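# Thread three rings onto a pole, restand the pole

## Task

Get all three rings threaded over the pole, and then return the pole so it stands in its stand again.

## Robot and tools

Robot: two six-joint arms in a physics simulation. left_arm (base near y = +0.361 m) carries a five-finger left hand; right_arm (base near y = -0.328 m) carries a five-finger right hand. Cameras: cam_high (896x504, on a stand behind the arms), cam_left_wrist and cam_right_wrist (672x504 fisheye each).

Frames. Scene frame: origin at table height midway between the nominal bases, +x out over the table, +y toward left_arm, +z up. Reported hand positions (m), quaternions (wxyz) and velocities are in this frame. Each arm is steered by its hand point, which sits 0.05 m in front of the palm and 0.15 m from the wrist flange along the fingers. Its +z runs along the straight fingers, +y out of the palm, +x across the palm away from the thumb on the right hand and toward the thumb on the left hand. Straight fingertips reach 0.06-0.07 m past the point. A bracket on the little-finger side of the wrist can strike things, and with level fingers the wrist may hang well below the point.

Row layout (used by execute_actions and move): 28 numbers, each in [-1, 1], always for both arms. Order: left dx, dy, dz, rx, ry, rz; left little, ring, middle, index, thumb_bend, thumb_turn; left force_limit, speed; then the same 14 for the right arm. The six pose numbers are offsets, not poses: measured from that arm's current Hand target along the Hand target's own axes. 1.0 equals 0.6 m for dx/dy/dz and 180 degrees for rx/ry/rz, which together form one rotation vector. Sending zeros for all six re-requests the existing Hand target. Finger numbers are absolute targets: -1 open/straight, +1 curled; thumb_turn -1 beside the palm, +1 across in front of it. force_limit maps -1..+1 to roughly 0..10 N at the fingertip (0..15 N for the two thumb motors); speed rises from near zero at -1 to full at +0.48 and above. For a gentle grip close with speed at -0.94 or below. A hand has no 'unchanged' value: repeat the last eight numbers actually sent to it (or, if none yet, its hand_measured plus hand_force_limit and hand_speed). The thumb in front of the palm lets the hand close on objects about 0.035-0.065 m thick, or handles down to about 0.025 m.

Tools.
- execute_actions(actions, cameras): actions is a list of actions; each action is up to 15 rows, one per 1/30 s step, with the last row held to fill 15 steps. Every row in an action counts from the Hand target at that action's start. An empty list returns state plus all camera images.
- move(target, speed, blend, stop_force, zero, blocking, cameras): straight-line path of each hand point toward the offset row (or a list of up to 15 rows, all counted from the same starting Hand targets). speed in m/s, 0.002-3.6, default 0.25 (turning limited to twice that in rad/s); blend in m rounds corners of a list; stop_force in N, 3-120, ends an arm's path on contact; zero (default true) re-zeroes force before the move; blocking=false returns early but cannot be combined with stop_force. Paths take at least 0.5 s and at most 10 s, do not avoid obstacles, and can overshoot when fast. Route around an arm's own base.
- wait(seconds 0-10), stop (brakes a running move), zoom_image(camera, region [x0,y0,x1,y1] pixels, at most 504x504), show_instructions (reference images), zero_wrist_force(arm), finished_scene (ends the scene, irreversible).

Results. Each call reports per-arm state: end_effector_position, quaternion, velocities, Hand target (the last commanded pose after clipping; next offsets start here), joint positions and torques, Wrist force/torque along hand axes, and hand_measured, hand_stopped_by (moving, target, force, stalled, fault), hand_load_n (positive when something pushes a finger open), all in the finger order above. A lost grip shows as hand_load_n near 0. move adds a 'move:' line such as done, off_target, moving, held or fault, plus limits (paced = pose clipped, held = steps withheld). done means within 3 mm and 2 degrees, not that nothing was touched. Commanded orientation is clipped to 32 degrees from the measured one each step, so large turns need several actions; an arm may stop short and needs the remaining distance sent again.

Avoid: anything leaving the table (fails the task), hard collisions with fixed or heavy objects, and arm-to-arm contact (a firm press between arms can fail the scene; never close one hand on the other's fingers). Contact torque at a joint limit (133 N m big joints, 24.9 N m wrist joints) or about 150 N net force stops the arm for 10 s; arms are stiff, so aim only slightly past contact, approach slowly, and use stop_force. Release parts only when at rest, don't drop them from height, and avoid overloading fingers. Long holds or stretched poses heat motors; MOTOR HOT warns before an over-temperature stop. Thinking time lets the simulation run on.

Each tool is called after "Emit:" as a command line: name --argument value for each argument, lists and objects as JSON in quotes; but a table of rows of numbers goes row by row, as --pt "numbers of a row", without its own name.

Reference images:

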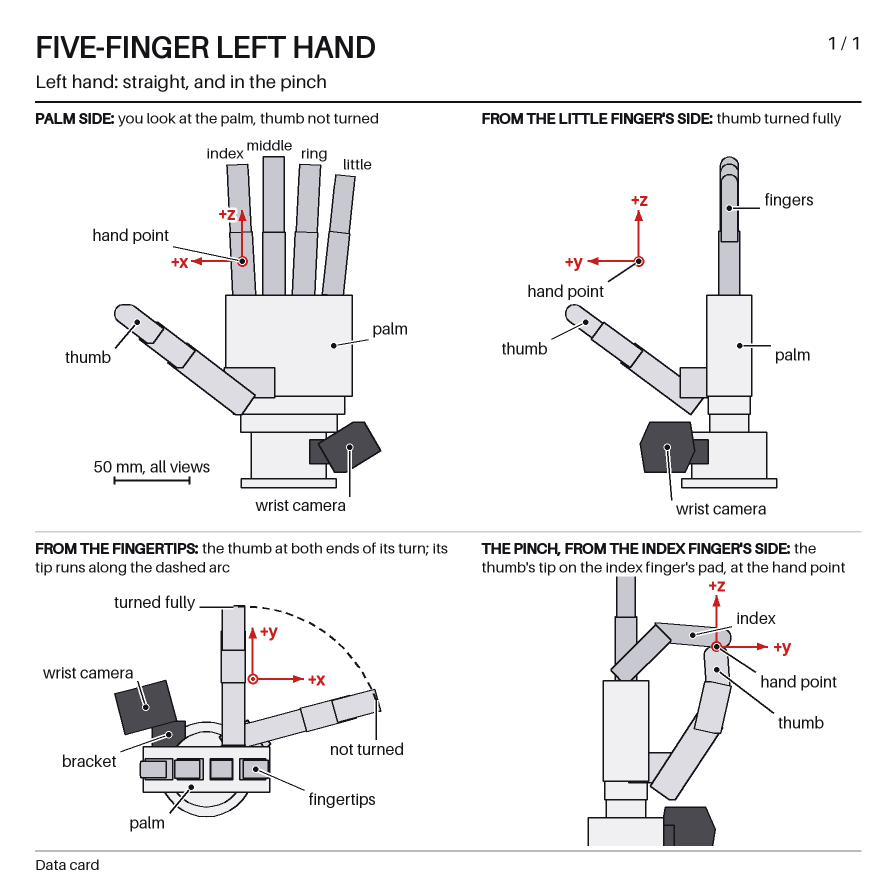

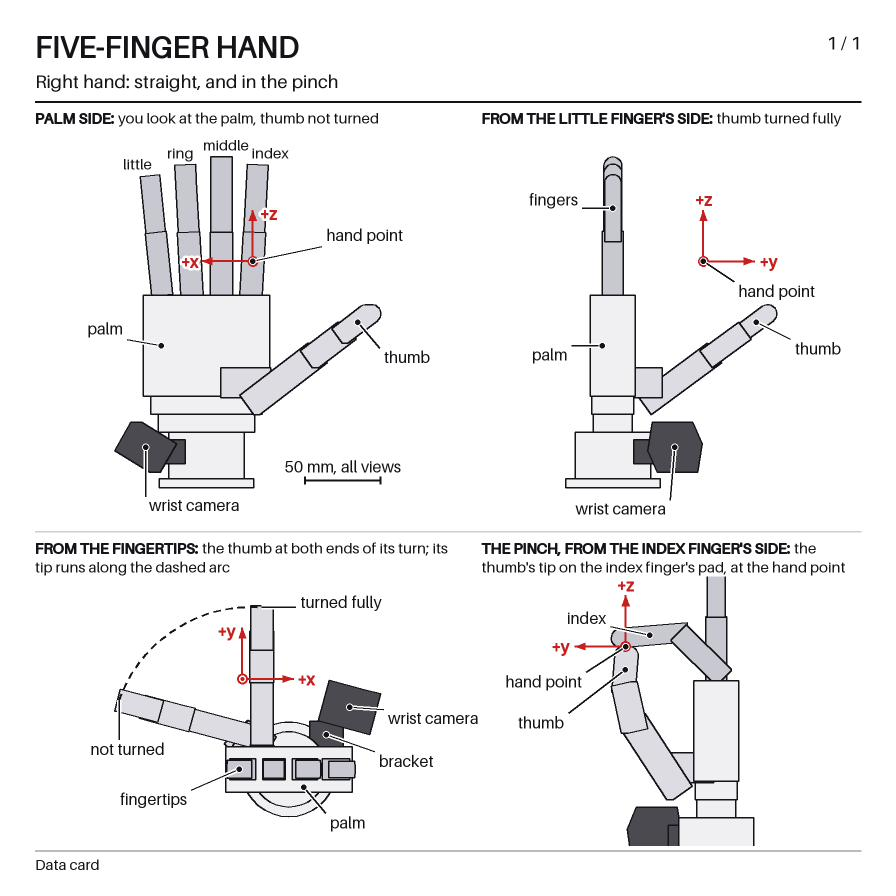

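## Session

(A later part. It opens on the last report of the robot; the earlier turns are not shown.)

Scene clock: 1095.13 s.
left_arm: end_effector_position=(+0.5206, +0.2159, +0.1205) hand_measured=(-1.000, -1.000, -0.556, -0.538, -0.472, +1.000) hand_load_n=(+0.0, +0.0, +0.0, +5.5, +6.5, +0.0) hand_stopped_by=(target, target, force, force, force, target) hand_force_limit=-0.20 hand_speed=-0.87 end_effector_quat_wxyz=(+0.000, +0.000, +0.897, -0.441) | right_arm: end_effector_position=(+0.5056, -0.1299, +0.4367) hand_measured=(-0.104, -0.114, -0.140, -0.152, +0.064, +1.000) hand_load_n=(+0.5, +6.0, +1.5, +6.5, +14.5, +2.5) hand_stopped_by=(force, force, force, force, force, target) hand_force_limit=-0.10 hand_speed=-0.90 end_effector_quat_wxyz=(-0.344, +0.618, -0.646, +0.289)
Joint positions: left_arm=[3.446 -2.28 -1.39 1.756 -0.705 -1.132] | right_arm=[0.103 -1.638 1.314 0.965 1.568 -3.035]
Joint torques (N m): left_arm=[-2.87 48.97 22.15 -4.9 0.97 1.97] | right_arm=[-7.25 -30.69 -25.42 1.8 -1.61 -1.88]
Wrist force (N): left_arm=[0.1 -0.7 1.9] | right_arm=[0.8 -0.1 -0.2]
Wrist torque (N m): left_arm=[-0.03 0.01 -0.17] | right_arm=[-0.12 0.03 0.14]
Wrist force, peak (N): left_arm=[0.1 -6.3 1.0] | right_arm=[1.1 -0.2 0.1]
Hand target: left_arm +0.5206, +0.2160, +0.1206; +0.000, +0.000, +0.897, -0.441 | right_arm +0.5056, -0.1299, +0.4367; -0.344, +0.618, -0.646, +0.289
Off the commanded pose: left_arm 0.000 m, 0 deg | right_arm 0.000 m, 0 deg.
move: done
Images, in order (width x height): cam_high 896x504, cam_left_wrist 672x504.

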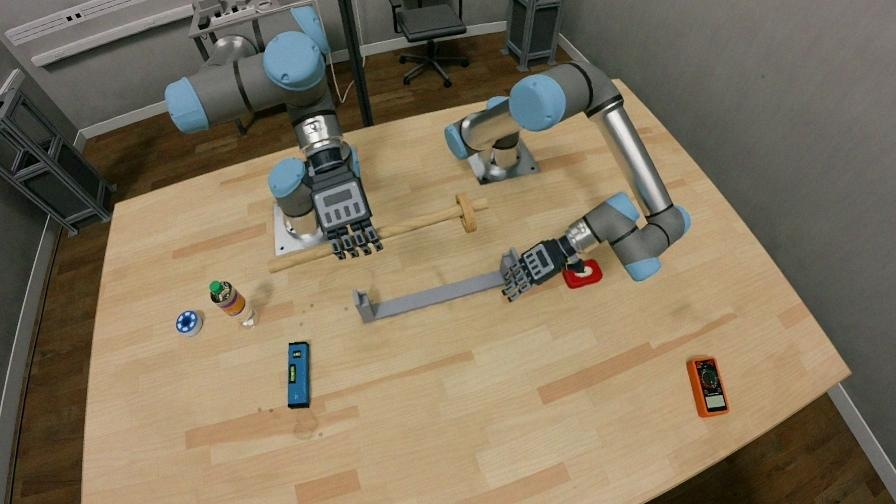

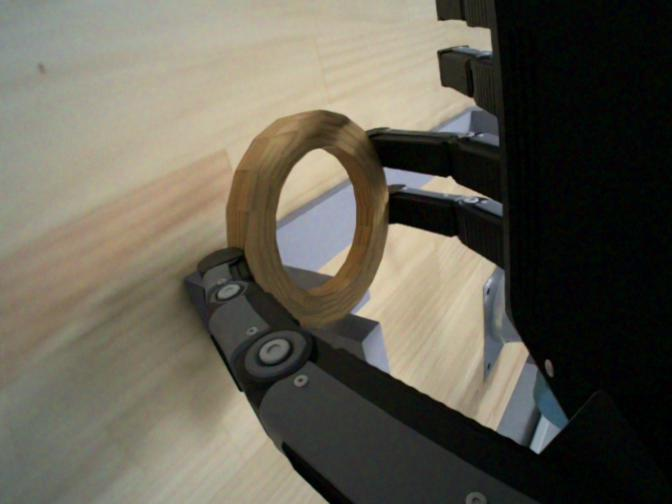

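Emit:
move --pt "0 -0.12 -0.09 0.05 -0.01 -0.07 -1 -1 -0.4 -0.37 -0.3 1 -0.2 -0.87 0 0 0 0 0 0 0.32 0.32 0.3 0.32 0.4 1 -0.1 -0.9" --pt "0.012 -0.2723 -0.2813 0.3855 -0.0703 -0.5402 -1 -1 -0.4 -0.37 -0.3 1 -0.2 -0.87 0 0 0 0 0 0 0.32 0.32 0.3 0.32 0.4 1 -0.1 -0.9" --speed 0.28 --blend 0.03 --cameras '["cam_left_wrist", "cam_high"]'

Scene clock: 1108.37 s.
left_arm: end_effector_position=(+0.5132, +0.2499, +0.3530) hand_measured=(-1.000, -1.000, -0.556, -0.538, -0.472, +1.000) hand_load_n=(+0.0, +0.0, +0.0, +5.5, +6.0, +0.0) hand_stopped_by=(target, target, force, force, force, target) hand_force_limit=-0.20 hand_speed=-0.87 end_effector_quat_wxyz=(+0.227, +0.670, -0.227, +0.670) | right_arm: end_effector_position=(+0.5056, -0.1299, +0.4367) hand_measured=(-0.104, -0.114, -0.140, -0.152, +0.064, +1.000) hand_load_n=(+0.0, +6.0, +1.0, +6.5, +14.5, +2.5) hand_stopped_by=(force, force, force, force, force, target) hand_force_limit=-0.10 hand_speed=-0.90 end_effector_quat_wxyz=(-0.344, +0.618, -0.646, +0.289)
Joint positions: left_arm=[3.814 -1.891 -2.317 1.069 0.27 -1.573] | right_arm=[0.103 -1.638 1.314 0.965 1.568 -3.035]
Joint torques (N m): left_arm=[13.59 30.16 3.39 -1.36 1.7 2.05] | right_arm=[-7.6 -29.69 -24.87 1.76 -1.54 -1.67]
Wrist force (N): left_arm=[2.7 0.6 1.7] | right_arm=[1.0 0.0 0.0]
Wrist torque (N m): left_arm=[-0.01 -0.26 0.01] | right_arm=[-0.13 -0.01 0.15]
Wrist force, peak (N): left_arm=[2.6 -0.1 2.6] | right_arm=[1.2 0.0 -0.2]
Hand target: left_arm +0.5132, +0.2499, +0.3530; +0.227, +0.670, -0.227, +0.670 | right_arm +0.5056, -0.1299, +0.4367; -0.344, +0.618, -0.646, +0.289
Off the commanded pose: left_arm 0.000 m, 0 deg | right_arm 0.000 m, 0 deg.
move: done
Images, in order (width x height): cam_high 896x504, cam_left_wrist 672x504.

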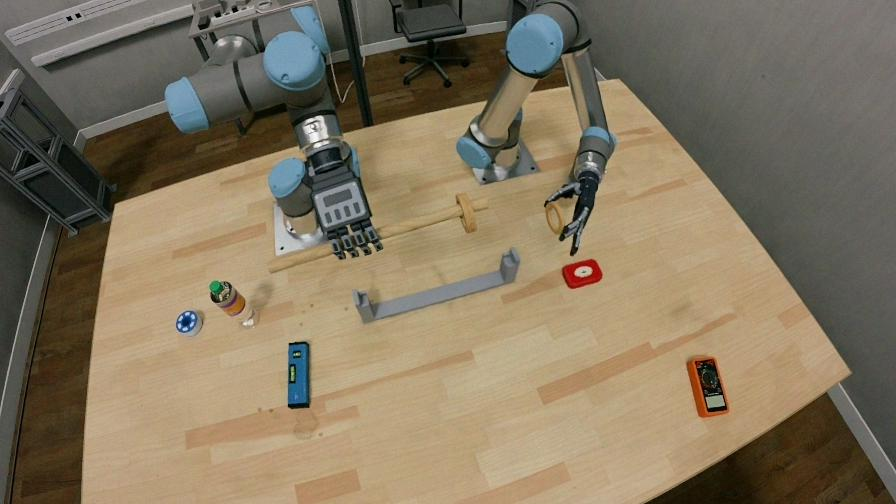

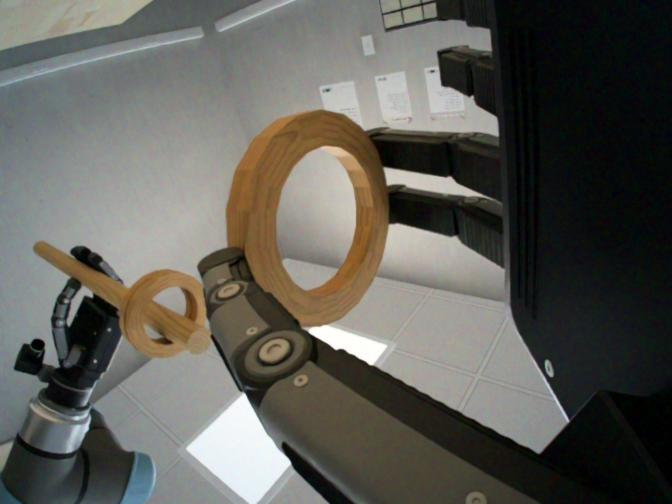

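Emit:
move --target '[0,0,0,0,0,0,-1,-1,-0.4,-0.37,-0.3,1,-0.2,-0.87,-0.1847,0.1468,0.1102,0,0.0167,-0.0222,0.32,0.32,0.3,0.32,0.4,1,-0.1,-0.9]' --speed 0.12 --cameras '["cam_left_wrist"]'

Scene clock: 1113.97 s.
left_arm: end_effector_position=(+0.5132, +0.2499, +0.3530) hand_measured=(-1.000, -1.000, -0.556, -0.538, -0.472, +1.000) hand_load_n=(+0.0, +0.0, +0.5, +5.5, +6.5, -0.5) hand_stopped_by=(target, target, force, force, force, target) hand_force_limit=-0.20 hand_speed=-0.87 end_effector_quat_wxyz=(+0.227, +0.670, -0.227, +0.670) | right_arm: end_effector_position=(+0.5058, -0.0100, +0.3367) hand_measured=(-0.104, -0.114, -0.140, -0.152, +0.064, +1.000) hand_load_n=(+0.5, +6.0, +1.0, +6.5, +14.5, +3.0) hand_stopped_by=(force, force, force, force, force, target) hand_force_limit=-0.10 hand_speed=-0.90 end_effector_quat_wxyz=(-0.316, +0.632, -0.633, +0.316)
Joint positions: left_arm=[3.814 -1.891 -2.317 1.069 0.27 -1.573] | right_arm=[0.508 -1.459 1.391 0.766 1.939 -2.848]
Joint torques (N m): left_arm=[13.8 30.11 2.55 -1.45 1.68 1.95] | right_arm=[7.15 -13.13 -26.46 -1.4 1.75 2.37]
Wrist force (N): left_arm=[2.8 0.7 1.7] | right_arm=[0.7 0.0 0.1]
Wrist torque (N m): left_arm=[0.00 -0.27 0.02] | right_arm=[-0.13 0.00 -0.01]
Wrist force, peak (N): left_arm=[3.0 0.7 2.0] | right_arm=[1.4 -0.4 -0.7]
Hand target: left_arm +0.5132, +0.2499, +0.3530; +0.227, +0.670, -0.227, +0.670 | right_arm +0.5058, -0.0099, +0.3366; -0.316, +0.632, -0.633, +0.316
Off the commanded pose: left_arm 0.000 m, 0 deg | right_arm 0.000 m, 0 deg.
move: done
Images, in order (width x height): cam_left_wrist 672x504.

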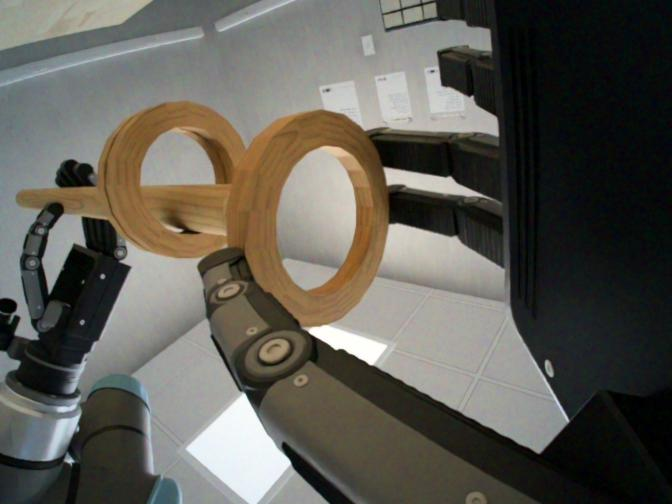

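Emit:
move --target '[0,0.0727,0.056,0,0,0,-1,-1,-0.4,-0.37,-0.3,1,-0.2,-0.87,0,0,0,0,0,0,0.32,0.32,0.3,0.32,0.4,1,-0.1,-0.9]' --speed 0.05 --stop_force 5 --cameras '["cam_left_wrist"]'

Emit:
zoom_image --camera "cam_left_wrist" --region '[150, 90, 420, 340]'

Scene clock: 1118.80 s.
left_arm: end_effector_position=(+0.5134, +0.1948, +0.3530) hand_measured=(-1.000, -1.000, -0.556, -0.538, -0.472, +1.000) hand_load_n=(+0.0, +0.0, +0.0, +5.0, +6.5, -0.5) hand_stopped_by=(target, target, force, force, force, target) hand_force_limit=-0.20 hand_speed=-0.87 end_effector_quat_wxyz=(+0.227, +0.670, -0.227, +0.670) | right_arm: end_effector_position=(+0.5058, -0.0099, +0.3366) hand_measured=(-0.104, -0.114, -0.140, -0.152, +0.064, +1.000) hand_load_n=(+0.0, +6.0, +1.0, +6.5, +14.5, +3.0) hand_stopped_by=(force, force, force, force, force, target) hand_force_limit=-0.10 hand_speed=-0.90 end_effector_quat_wxyz=(-0.316, +0.632, -0.633, +0.316)
Joint positions: left_arm=[3.668 -1.875 -2.345 1.079 0.416 -1.572] | right_arm=[0.508 -1.459 1.391 0.766 1.939 -2.848]
Joint torques (N m): left_arm=[-12.53 26.41 9.33 2.43 1.74 -0.89] | right_arm=[6.31 -14.02 -26.43 -1.13 1.83 2.39]
Wrist force (N): left_arm=[3.0 0.8 1.7] | right_arm=[0.9 0.1 0.1]
Wrist torque (N m): left_arm=[0.02 -0.30 0.02] | right_arm=[-0.11 -0.03 0.01]
Wrist force, peak (N): left_arm=[3.0 1.0 1.8] | right_arm=[1.0 0.1 0.3]
Hand target: left_arm +0.5134, +0.1948, +0.3530; +0.227, +0.670, -0.227, +0.670 | right_arm +0.5058, -0.0099, +0.3366; -0.316, +0.632, -0.633, +0.316
Off the commanded pose: left_arm 0.000 m, 0 deg | right_arm 0.000 m, 0 deg.
move: done
Images, in order (width x height): cam_left_wrist 672x504.

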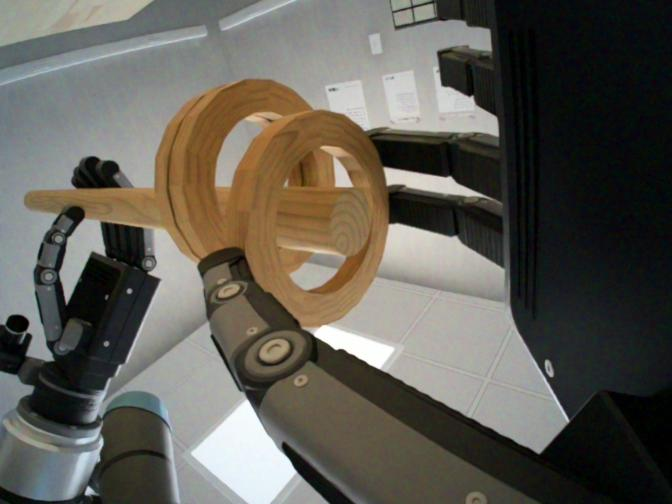

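Scaled by 1.867 from the camera's 672x504 image, which has a finer 960x720 frame.

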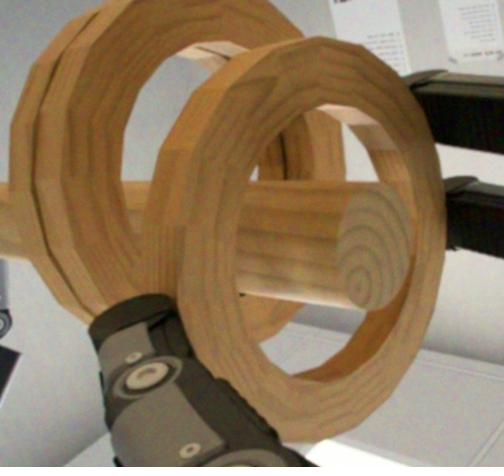

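Emit:
move --target '[0,0.0198,0.0153,0,0,0,-1,-1,-0.4,-0.37,-0.3,1,-0.2,-0.87,0,0,0,0,0,0,0.32,0.32,0.3,0.32,0.4,1,-0.1,-0.9]' --speed 0.02 --stop_force 5 --cameras '["cam_left_wrist"]'

Scene clock: 1123.57 s.
left_arm: end_effector_position=(+0.5135, +0.1798, +0.3531) hand_measured=(-1.000, -1.000, -0.556, -0.538, -0.472, +1.000) hand_load_n=(+0.0, +0.0, +0.5, +5.5, +6.5, -0.5) hand_stopped_by=(target, target, force, force, force, target) hand_force_limit=-0.20 hand_speed=-0.87 end_effector_quat_wxyz=(+0.227, +0.670, -0.227, +0.670) | right_arm: end_effector_position=(+0.5058, -0.0099, +0.3366) hand_measured=(-0.104, -0.114, -0.140, -0.152, +0.064, +1.000) hand_load_n=(+0.5, +6.0, +1.0, +6.5, +14.5, +2.5) hand_stopped_by=(force, force, force, force, force, target) hand_force_limit=-0.10 hand_speed=-0.90 end_effector_quat_wxyz=(-0.316, +0.632, -0.633, +0.316)
Joint positions: left_arm=[3.625 -1.873 -2.348 1.08 0.459 -1.572] | right_arm=[0.508 -1.459 1.391 0.766 1.939 -2.848]
Joint torques (N m): left_arm=[-11.5 29.71 2.73 2.44 1.81 2] | right_arm=[6.46 -14.01 -26.11 -0.39 1.68 2.32]
Wrist force (N): left_arm=[2.9 0.7 1.8] | right_arm=[0.7 0.0 0.2]
Wrist torque (N m): left_arm=[0.00 -0.30 0.02] | right_arm=[-0.13 0.01 -0.01]
Wrist force, peak (N): left_arm=[3.2 0.7 1.8] | right_arm=[1.1 -0.1 0.1]
Hand target: left_arm +0.5135, +0.1798, +0.3531; +0.227, +0.670, -0.227, +0.670 | right_arm +0.5058, -0.0099, +0.3366; -0.316, +0.632, -0.633, +0.316
Off the commanded pose: left_arm 0.000 m, 0 deg | right_arm 0.000 m, 0 deg.
move: done
Images, in order (width x height): cam_left_wrist 672x504.

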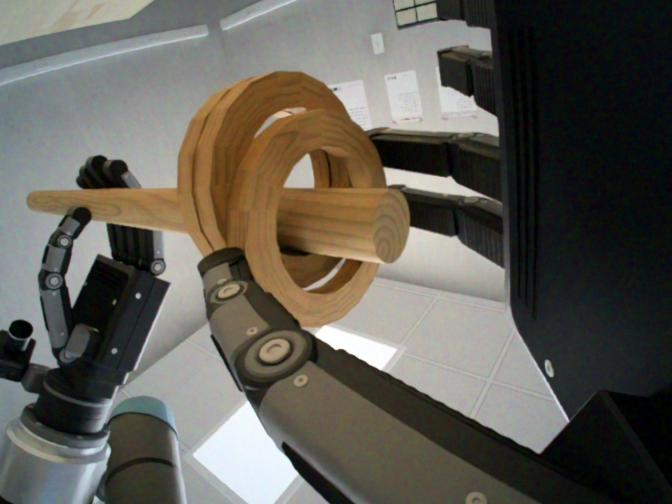

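Emit:
move --pt "0 0.0106 0.0081 0 0 0 -1 -1 -0.4 -0.37 -0.3 1 -0.2 -0.87 0 0 0 0 0 0 0.32 0.32 0.3 0.32 0.4 1 -0.1 -0.9" --pt "-0.0183 0.0106 0.0081 0 0 0 -1 -1 -0.4 -0.37 -0.3 1 -0.2 -0.87 0 0 0 0 0 0 0.32 0.32 0.3 0.32 0.4 1 -0.1 -0.9" --speed 0.02 --stop_force 6 --cameras '["cam_left_wrist"]'

Scene clock: 1129.00 s.
left_arm: end_effector_position=(+0.5135, +0.1718, +0.3421) hand_measured=(-1.000, -1.000, -0.556, -0.538, -0.472, +1.000) hand_load_n=(+0.0, +0.0, +0.0, +5.5, +6.0, -0.5) hand_stopped_by=(target, target, force, force, force, target) hand_force_limit=-0.20 hand_speed=-0.87 end_effector_quat_wxyz=(+0.227, +0.670, -0.227, +0.670) | right_arm: end_effector_position=(+0.5058, -0.0099, +0.3366) hand_measured=(-0.104, -0.114, -0.140, -0.152, +0.064, +1.000) hand_load_n=(+0.5, +6.0, +1.0, +6.5, +14.5, +2.5) hand_stopped_by=(force, force, force, force, force, target) hand_force_limit=-0.10 hand_speed=-0.90 end_effector_quat_wxyz=(-0.316, +0.632, -0.633, +0.316)
Joint positions: left_arm=[3.602 -1.905 -2.354 1.118 0.482 -1.572] | right_arm=[0.508 -1.459 1.391 0.766 1.939 -2.848]
Joint torques (N m): left_arm=[-11.78 16.03 2.73 2.53 1.69 -1.98] | right_arm=[6.54 -14.42 -26.06 0.29 1.59 2.3]
Wrist force (N): left_arm=[2.9 0.6 1.7] | right_arm=[0.8 -0.1 0.1]
Wrist torque (N m): left_arm=[-0.02 -0.28 0.08] | right_arm=[-0.13 -0.02 -0.01]
Wrist force, peak (N): left_arm=[3.3 0.8 1.7] | right_arm=[1.0 0.1 0.2]
Hand target: left_arm +0.5135, +0.1718, +0.3421; +0.227, +0.670, -0.227, +0.670 | right_arm +0.5058, -0.0099, +0.3366; -0.316, +0.632, -0.633, +0.316
Off the commanded pose: left_arm 0.000 m, 0 deg | right_arm 0.000 m, 0 deg.
move: done
Images, in order (width x height): cam_left_wrist 672x504.

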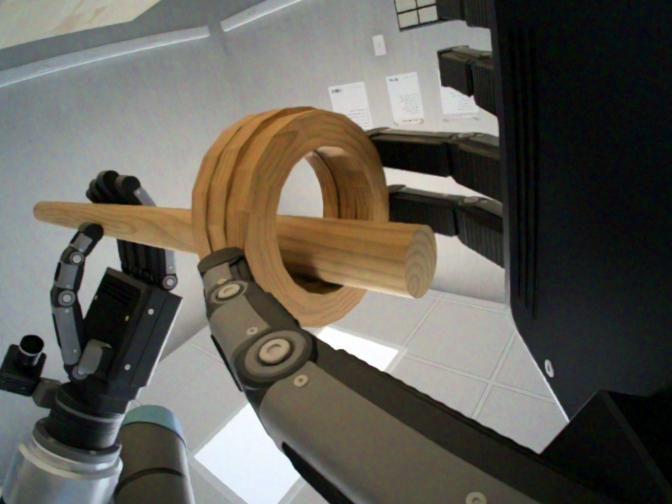

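Emit:
move --target '[0,0,0,0,0,0,-1,-1,-0.95,-0.95,-1,1,-0.3,-0.5,0,0,0,0,0,0,0.32,0.32,0.3,0.32,0.4,1,-0.1,-0.9]' --cameras '["all"]'

Emit:
zoom_image --camera "cam_right_wrist" --region '[400, 280, 672, 504]'

Emit:
zoom_image --camera "cam_high" --region '[440, 170, 600, 290]'

Scene clock: 1135.70 s.
left_arm: end_effector_position=(+0.5135, +0.1718, +0.3421) hand_measured=(-1.000, -1.000, -0.950, -0.950, -1.000, +1.000) hand_load_n=(+0.0, +0.0, +0.0, +0.0, +0.0, +0.0) hand_stopped_by=(target, target, target, target, target, target) hand_force_limit=-0.30 hand_speed=-0.50 end_effector_quat_wxyz=(+0.227, +0.670, -0.227, +0.670) | right_arm: end_effector_position=(+0.5058, -0.0099, +0.3366) hand_measured=(-0.104, -0.114, -0.140, -0.152, +0.064, +1.000) hand_load_n=(+0.5, +6.0, +1.5, +6.5, +14.5, +2.5) hand_stopped_by=(force, force, force, force, force, target) hand_force_limit=-0.10 hand_speed=-0.90 end_effector_quat_wxyz=(-0.316, +0.632, -0.633, +0.316)
Joint positions: left_arm=[3.602 -1.905 -2.354 1.118 0.482 -1.572] | right_arm=[0.508 -1.459 1.391 0.766 1.939 -2.848]
Joint torques (N m): left_arm=[-11.24 16.29 3.41 1.4 0.56 -1.97] | right_arm=[6.13 -14.44 -25.9 0.93 1.39 2.25]
Wrist force (N): left_arm=[3.0 0.8 1.8] | right_arm=[0.8 0.1 0.1]
Wrist torque (N m): left_arm=[0.01 -0.28 0.07] | right_arm=[-0.13 0.01 -0.02]
Wrist force, peak (N): left_arm=[3.1 0.8 1.9] | right_arm=[1.1 0.3 0.3]
Hand target: left_arm +0.5135, +0.1718, +0.3421; +0.227, +0.670, -0.227, +0.670 | right_arm +0.5058, -0.0099, +0.3366; -0.316, +0.632, -0.633, +0.316
Off the commanded pose: left_arm 0.000 m, 0 deg | right_arm 0.000 m, 0 deg.
move: done

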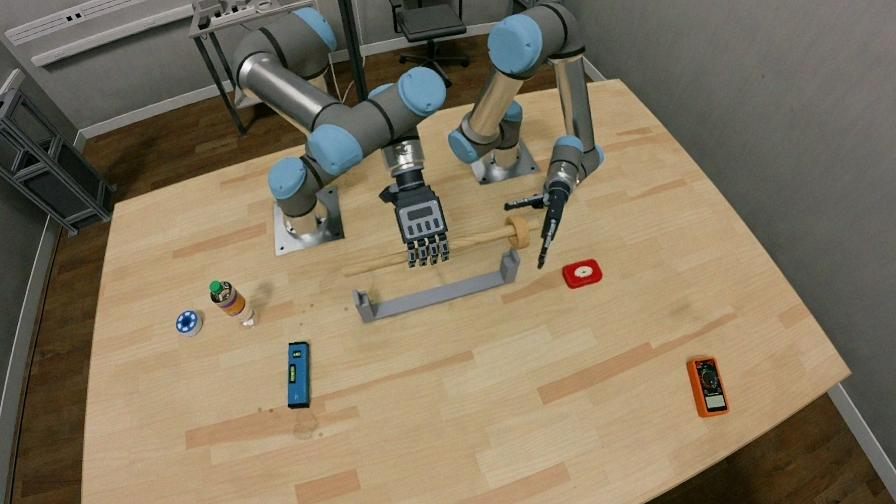

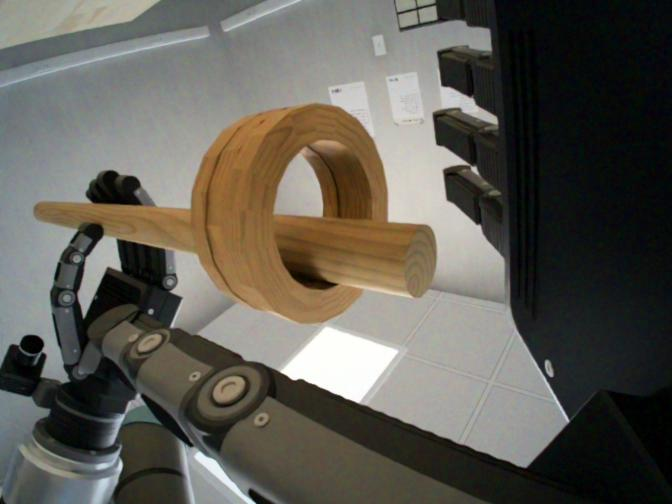

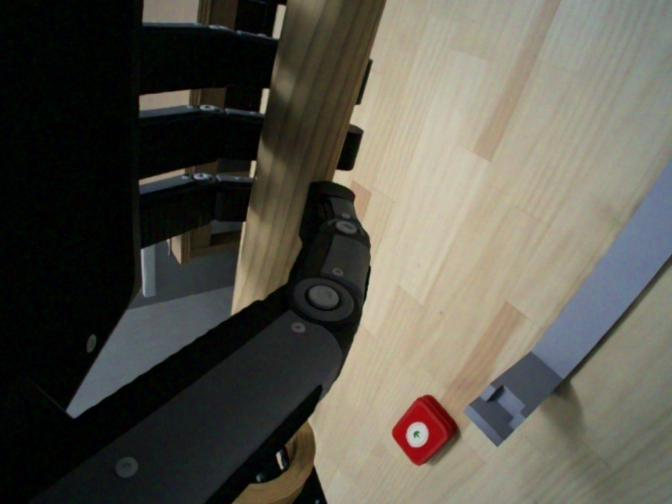

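Scaled by 1.853 from the camera's 672x504 image, which has a finer 960x720 frame.

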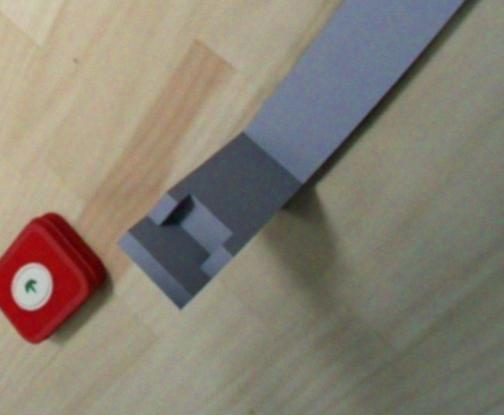

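Scaled by 3.150.

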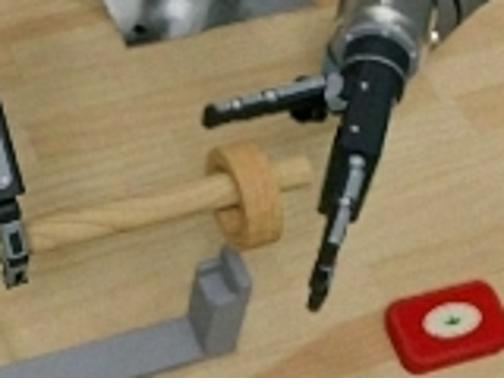

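Emit:
move --target '[0,-0.1983,-0.1526,0,0,0,-1,-1,-0.95,-0.95,-1,1,-0.3,-0.5,0,0,0,0,0,0,0.32,0.32,0.3,0.32,0.4,1,-0.1,-0.9]' --speed 0.15 --cameras '["all"]'

Emit:
zoom_image --camera "cam_high" --region '[450, 235, 540, 305]'

Emit:
zoom_image --camera "cam_high" --region '[320, 230, 440, 330]'

Scene clock: 1151.17 s.
left_arm: end_effector_position=(+0.5131, +0.3219, +0.3420) hand_measured=(-1.000, -1.000, -0.950, -0.950, -1.000, +1.000) hand_load_n=(+0.0, +0.0, +0.0, +0.0, +0.0, +0.0) hand_stopped_by=(target, target, target, target, target, target) hand_force_limit=-0.30 hand_speed=-0.50 end_effector_quat_wxyz=(+0.227, +0.670, -0.227, +0.670) | right_arm: end_effector_position=(+0.5058, -0.0099, +0.3366) hand_measured=(-0.104, -0.114, -0.140, -0.152, +0.064, +1.000) hand_load_n=(+0.0, +6.0, +1.5, +6.5, +14.5, +2.5) hand_stopped_by=(force, force, force, force, force, target) hand_force_limit=-0.10 hand_speed=-0.90 end_effector_quat_wxyz=(-0.316, +0.632, -0.633, +0.316)
Joint positions: left_arm=[3.974 -1.961 -2.251 1.074 0.11 -1.575] | right_arm=[0.508 -1.459 1.391 0.766 1.939 -2.848]
Joint torques (N m): left_arm=[14.4 18.73 16.58 -1.89 -1.51 -0.38] | right_arm=[5.95 -16.01 -25.08 1.78 1.16 2.28]
Wrist force (N): left_arm=[3.0 0.6 1.9] | right_arm=[0.8 0.0 0.0]
Wrist torque (N m): left_arm=[-0.03 -0.27 0.14] | right_arm=[-0.13 0.01 -0.02]
Wrist force, peak (N): left_arm=[2.9 1.6 2.3] | right_arm=[1.1 0.0 0.0]
Hand target: left_arm +0.5131, +0.3219, +0.3420; +0.227, +0.670, -0.227, +0.670 | right_arm +0.5058, -0.0099, +0.3366; -0.316, +0.632, -0.633, +0.316
Off the commanded pose: left_arm 0.000 m, 0 deg | right_arm 0.000 m, 0 deg.
move: done

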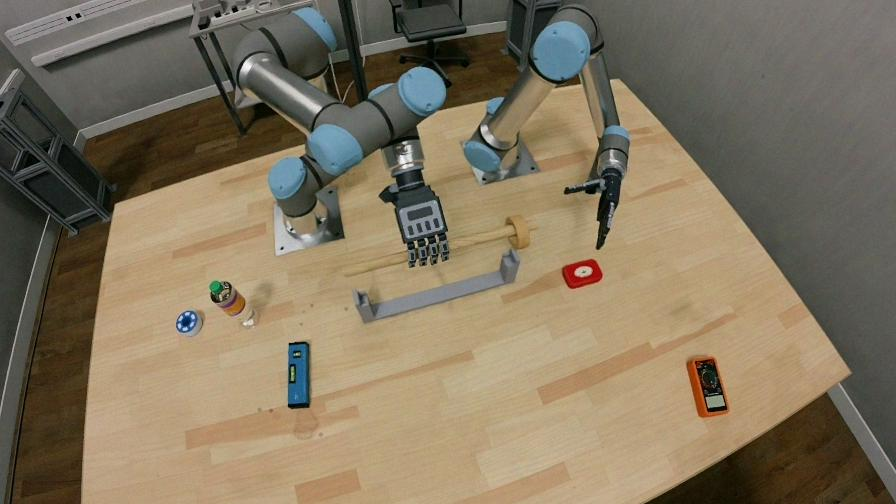

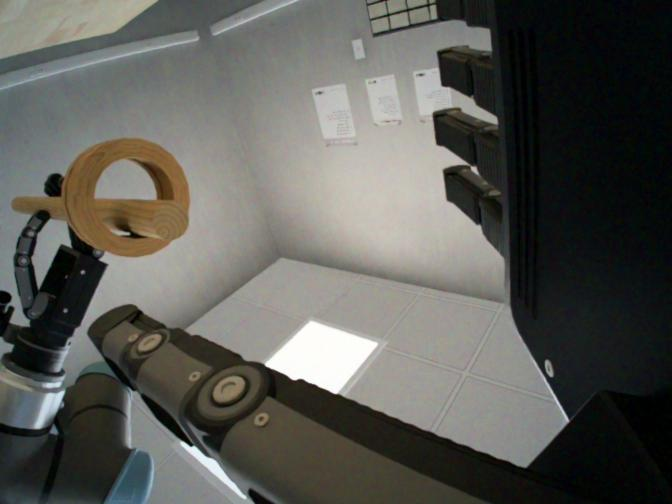

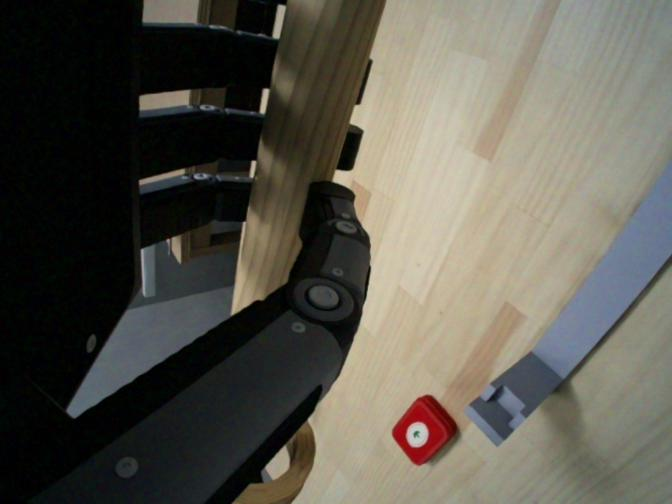

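Scaled by 5.600.

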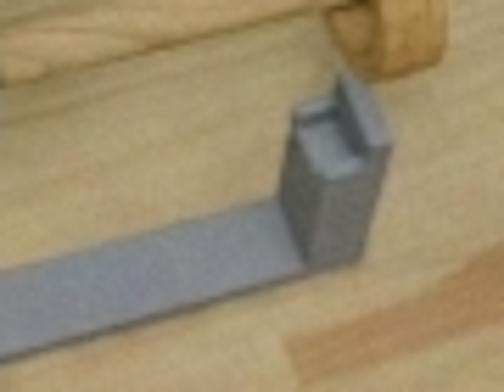

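Scaled by 4.200.

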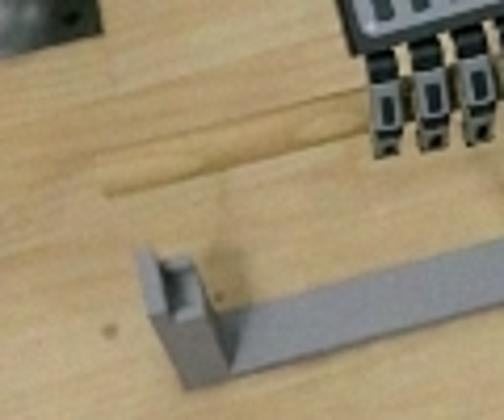

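Emit:
move --target '[0,0,0,0,0,0,-1,-1,-0.95,-0.95,-1,1,-0.3,-0.5,0.0003,0.3063,0.0998,0,0,0,0.32,0.32,0.3,0.32,0.4,1,-0.1,-0.9]' --speed 0.12 --cameras '["all"]'

Emit:
zoom_image --camera "cam_high" --region '[450, 215, 540, 305]'

Emit:
zoom_image --camera "cam_high" --region '[320, 230, 440, 330]'

Scene clock: 1159.63 s.
left_arm: end_effector_position=(+0.5131, +0.3219, +0.3419) hand_measured=(-1.000, -1.000, -0.950, -0.950, -1.000, +1.000) hand_load_n=(+0.0, +0.5, +0.5, +0.0, +0.0, +0.0) hand_stopped_by=(target, target, target, target, target, target) hand_force_limit=-0.30 hand_speed=-0.50 end_effector_quat_wxyz=(+0.227, +0.670, -0.227, +0.670) | right_arm: end_effector_position=(+0.4435, -0.0101, +0.1537) hand_measured=(-0.104, -0.114, -0.140, -0.152, +0.064, +1.000) hand_load_n=(+0.0, +6.0, +1.5, +6.5, +14.5, +2.5) hand_stopped_by=(force, force, force, force, force, target) hand_force_limit=-0.10 hand_speed=-0.90 end_effector_quat_wxyz=(-0.316, +0.632, -0.633, +0.316)
Joint positions: left_arm=[3.974 -1.961 -2.251 1.074 0.11 -1.575] | right_arm=[0.593 -1.479 1.896 0.305 2.004 -2.788]
Joint torques (N m): left_arm=[14.27 22.65 12.29 -1.71 -1.53 1.83] | right_arm=[7.16 -10.47 -10.35 -1.31 1.92 2.43]
Wrist force (N): left_arm=[2.8 0.8 1.7] | right_arm=[0.8 0.0 0.3]
Wrist torque (N m): left_arm=[0.02 -0.26 0.12] | right_arm=[-0.15 -0.03 -0.02]
Wrist force, peak (N): left_arm=[3.2 0.8 1.9] | right_arm=[0.9 0.8 0.5]
Hand target: left_arm +0.5131, +0.3219, +0.3420; +0.227, +0.670, -0.227, +0.670 | right_arm +0.4435, -0.0101, +0.1537; -0.316, +0.632, -0.633, +0.316
Off the commanded pose: left_arm 0.000 m, 0 deg | right_arm 0.000 m, 0 deg.
move: done

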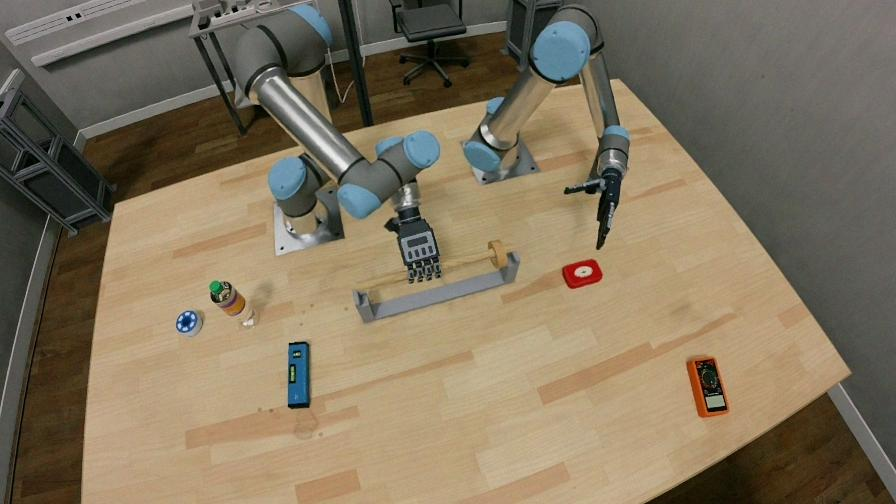

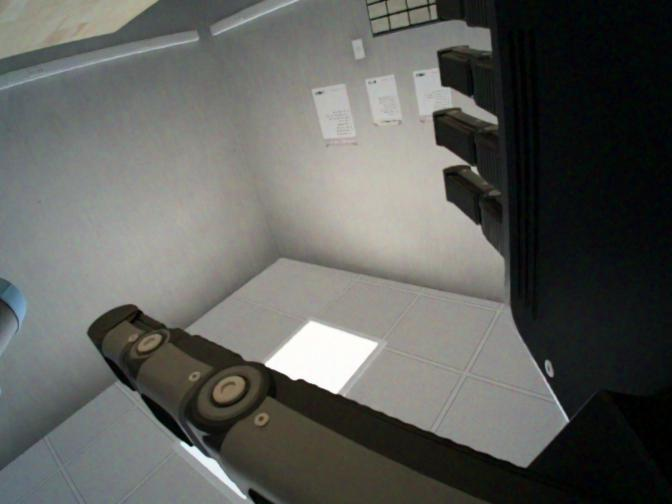

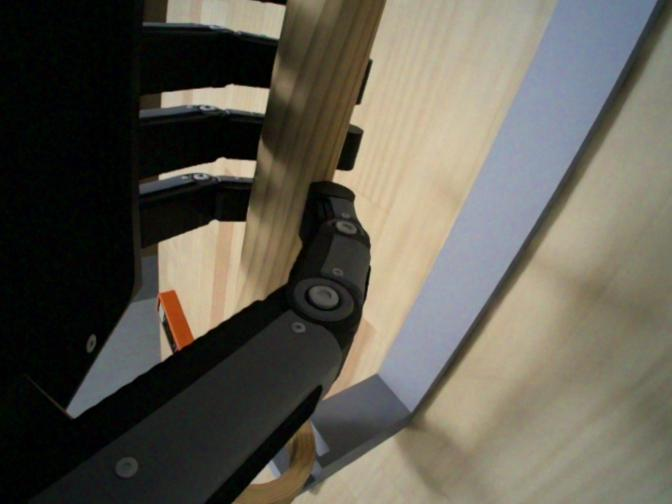

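Scaled by 5.600.

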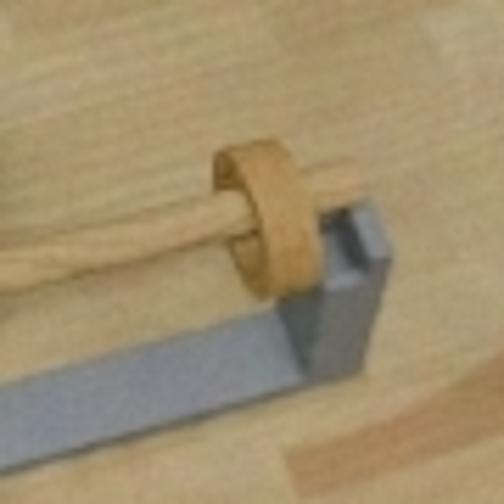

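Scaled by 4.200.

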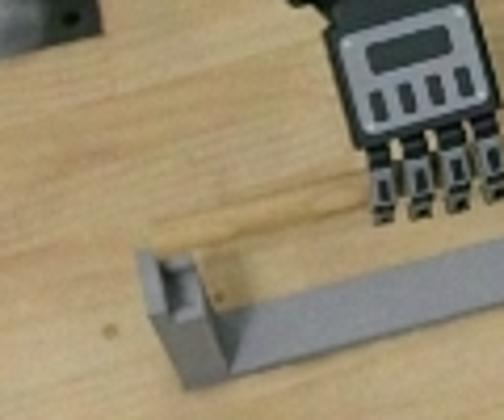

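Emit:
move --target '[0,0.1146,0.089,0,0,0,-1,-1,-0.42,-0.4,-0.32,1,0,-0.1,-0.0003,-0.3063,-0.0998,0,0,0,0.32,0.32,0.3,0.32,0.4,1,-0.1,-0.9]' --speed 0.15 --cameras '["cam_left_wrist"]'

Scene clock: 1181.13 s.
left_arm: end_effector_position=(+0.5137, +0.2349, +0.3420) hand_measured=(-1.000, -1.000, -0.420, -0.400, -0.320, +1.000) hand_load_n=(+0.0, +0.0, +0.0, +0.0, +0.0, +0.0) hand_stopped_by=(target, target, target, target, target, target) hand_force_limit=0.00 hand_speed=-0.10 end_effector_quat_wxyz=(+0.227, +0.670, -0.227, +0.670) | right_arm: end_effector_position=(+0.5058, -0.0099, +0.3366) hand_measured=(-0.104, -0.114, -0.140, -0.152, +0.064, +1.000) hand_load_n=(+0.0, +6.0, +1.0, +6.5, +14.5, +2.5) hand_stopped_by=(force, force, force, force, force, target) hand_force_limit=-0.10 hand_speed=-0.90 end_effector_quat_wxyz=(-0.316, +0.632, -0.633, +0.316)
Joint positions: left_arm=[3.775 -1.918 -2.331 1.108 0.309 -1.573] | right_arm=[0.508 -1.459 1.391 0.766 1.939 -2.848]
Joint torques (N m): left_arm=[-12.56 31.04 3.06 2.22 1.54 -1.18] | right_arm=[-8.01 -14.9 -25.64 2.26 -1.28 -2.08]
Wrist force (N): left_arm=[3.0 0.6 1.7] | right_arm=[0.7 0.2 0.2]
Wrist torque (N m): left_arm=[-0.01 -0.28 0.02] | right_arm=[-0.11 0.01 0.12]
Wrist force, peak (N): left_arm=[3.2 0.7 2.0] | right_arm=[1.0 1.0 0.4]
Hand target: left_arm +0.5137, +0.2349, +0.3420; +0.227, +0.670, -0.227, +0.670 | right_arm +0.5058, -0.0099, +0.3366; -0.316, +0.632, -0.633, +0.316
Off the commanded pose: left_arm 0.000 m, 0 deg | right_arm 0.000 m, 0 deg.
move: done
Images, in order (width x height): cam_left_wrist 672x504.

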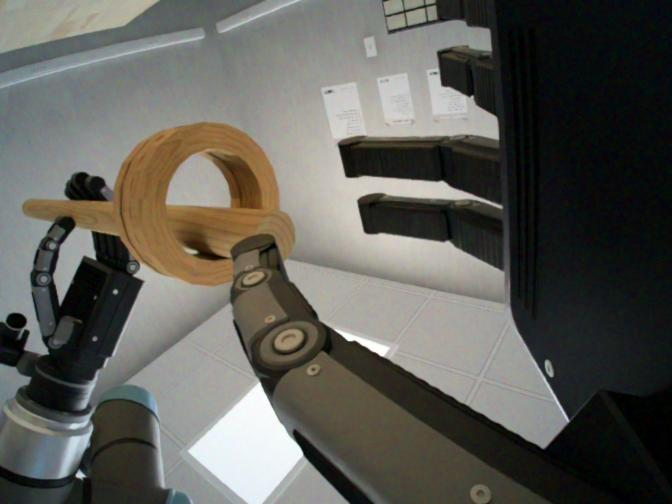

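Emit:
move --target '[0,0.0574,0.0484,0,0,0,-1,-1,-0.42,-0.4,-0.32,1,0,-0.1,0,0,0,0,0,0,0.32,0.32,0.3,0.32,0.4,1,-0.1,-0.9]' --speed 0.05 --stop_force 4 --cameras '["cam_left_wrist", "cam_high"]'

Scene clock: 1191.40 s.
left_arm: end_effector_position=(+0.5158, +0.1899, +0.3421) hand_measured=(-1.000, -1.000, -0.420, -0.400, -0.320, +1.000) hand_load_n=(+0.0, +0.0, +0.0, +0.0, +0.0, +0.0) hand_stopped_by=(target, target, target, target, target, target) hand_force_limit=0.00 hand_speed=-0.10 end_effector_quat_wxyz=(+0.227, +0.670, -0.227, +0.670) | right_arm: end_effector_position=(+0.5058, -0.0099, +0.3366) hand_measured=(-0.104, -0.114, -0.140, -0.152, +0.064, +1.000) hand_load_n=(+0.5, +6.0, +1.5, +6.5, +14.5, +2.5) hand_stopped_by=(force, force, force, force, force, target) hand_force_limit=-0.10 hand_speed=-0.90 end_effector_quat_wxyz=(-0.316, +0.632, -0.633, +0.316)
Joint positions: left_arm=[3.65 -1.91 -2.344 1.114 0.434 -1.572] | right_arm=[0.508 -1.459 1.391 0.766 1.939 -2.848]
Joint torques (N m): left_arm=[-13 17.97 16.07 -0.96 1.69 -1.17] | right_arm=[-6.56 -14.06 -26.53 2.09 -1.08 1.69]
Wrist force (N): left_arm=[3.1 0.6 1.6] | right_arm=[0.9 0.3 0.2]
Wrist torque (N m): left_arm=[-0.01 -0.31 0.03] | right_arm=[-0.11 -0.02 0.14]
Wrist force, peak (N): left_arm=[3.2 0.9 1.9] | right_arm=[1.1 0.1 0.4]
Hand target: left_arm +0.5158, +0.1899, +0.3421; +0.227, +0.670, -0.227, +0.670 | right_arm +0.5058, -0.0099, +0.3366; -0.316, +0.632, -0.633, +0.316
Off the commanded pose: left_arm 0.000 m, 0 deg | right_arm 0.000 m, 0 deg.
move: done
Images, in order (width x height): cam_high 896x504, cam_left_wrist 672x504.

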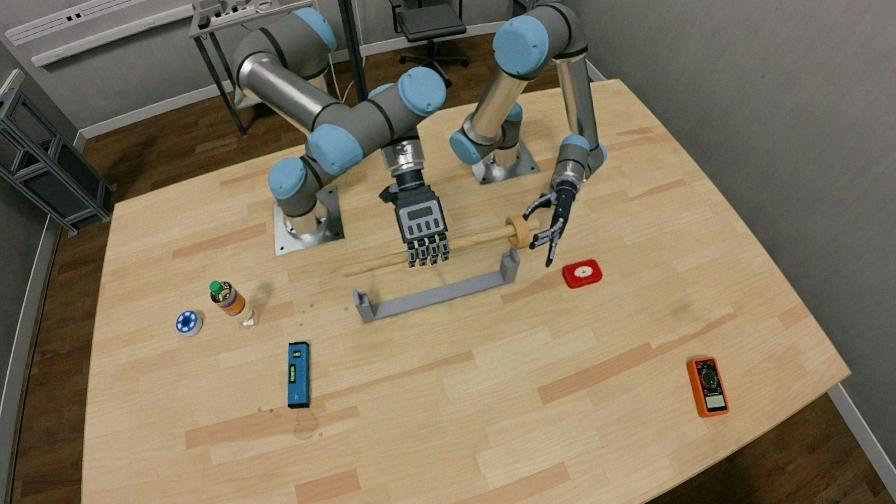

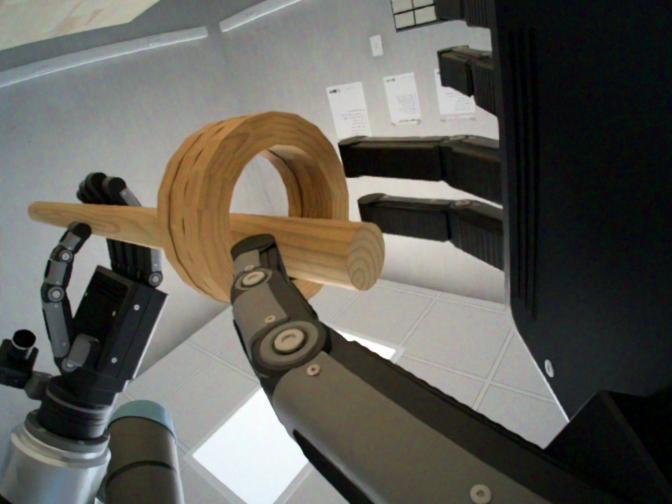

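Emit:
move --target '[0,0.0291,0.0224,0,0,0,-1,-1,-0.42,-0.4,-0.32,1,0,-0.1,0,0,0,0,0,0,0.32,0.32,0.3,0.32,0.4,1,-0.1,-0.9]' --speed 0.02 --stop_force 5 --cameras '["cam_left_wrist", "cam_high"]'

Emit:
zoom_image --camera "cam_high" --region '[450, 170, 610, 290]'

Scene clock: 1196.47 s.
left_arm: end_effector_position=(+0.5159, +0.1678, +0.3421) hand_measured=(-1.000, -1.000, -0.420, -0.400, -0.320, +1.000) hand_load_n=(+0.0, +0.0, +0.0, +0.0, +0.0, +0.0) hand_stopped_by=(target, target, target, target, target, target) hand_force_limit=0.00 hand_speed=-0.10 end_effector_quat_wxyz=(+0.227, +0.670, -0.227, +0.670) | right_arm: end_effector_position=(+0.5058, -0.0099, +0.3366) hand_measured=(-0.104, -0.114, -0.140, -0.152, +0.064, +1.000) hand_load_n=(+0.0, +6.0, +1.5, +6.5, +14.5, +3.0) hand_stopped_by=(force, force, force, force, force, target) hand_force_limit=-0.10 hand_speed=-0.90 end_effector_quat_wxyz=(-0.316, +0.632, -0.633, +0.316)
Joint positions: left_arm=[3.587 -1.909 -2.347 1.115 0.497 -1.572] | right_arm=[0.508 -1.459 1.391 0.766 1.939 -2.848]
Joint torques (N m): left_arm=[-12.92 27.13 8.6 2.18 1.66 1.41] | right_arm=[-4.95 -13.78 -25.76 2.11 -0.49 1.66]
Wrist force (N): left_arm=[3.0 0.6 1.6] | right_arm=[0.9 0.0 0.0]
Wrist torque (N m): left_arm=[0.00 -0.28 0.02] | right_arm=[-0.14 0.02 0.12]
Wrist force, peak (N): left_arm=[3.2 0.4 1.9] | right_arm=[0.9 0.4 0.5]
Hand target: left_arm +0.5159, +0.1678, +0.3421; +0.227, +0.670, -0.227, +0.670 | right_arm +0.5058, -0.0099, +0.3366; -0.316, +0.632, -0.633, +0.316
Off the commanded pose: left_arm 0.000 m, 0 deg | right_arm 0.000 m, 0 deg.
move: done
Images, in order (width x height): cam_high 896x504, cam_left_wrist 672x504.

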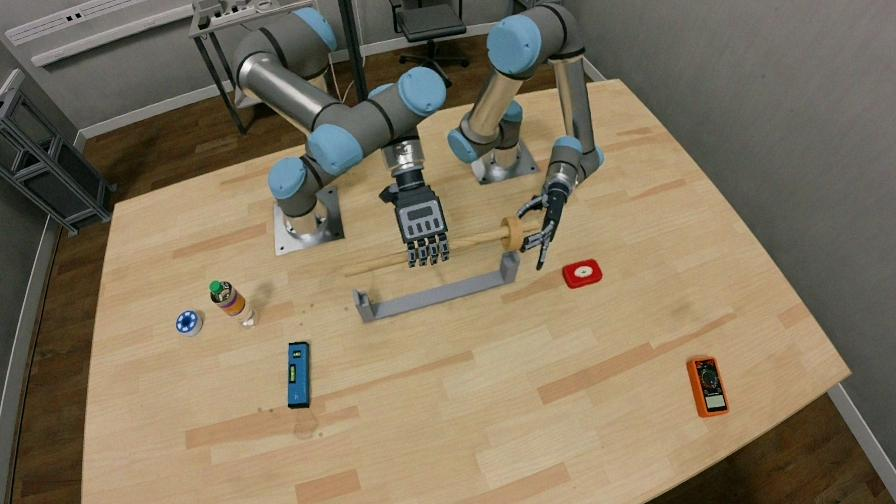

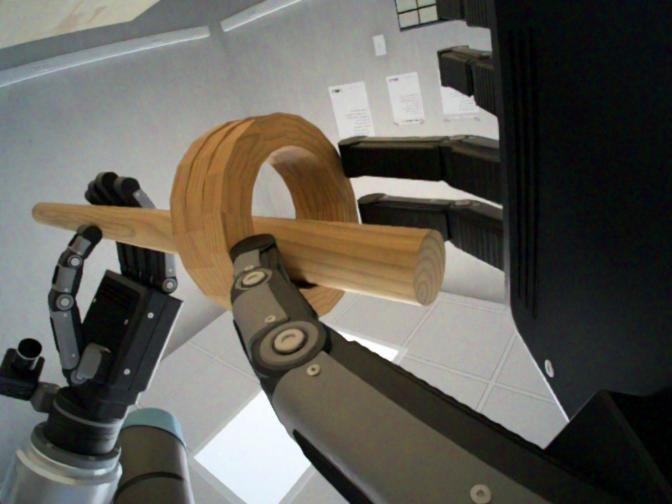

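Scaled by 3.150.

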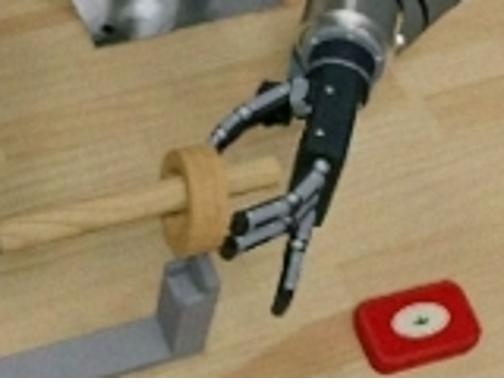

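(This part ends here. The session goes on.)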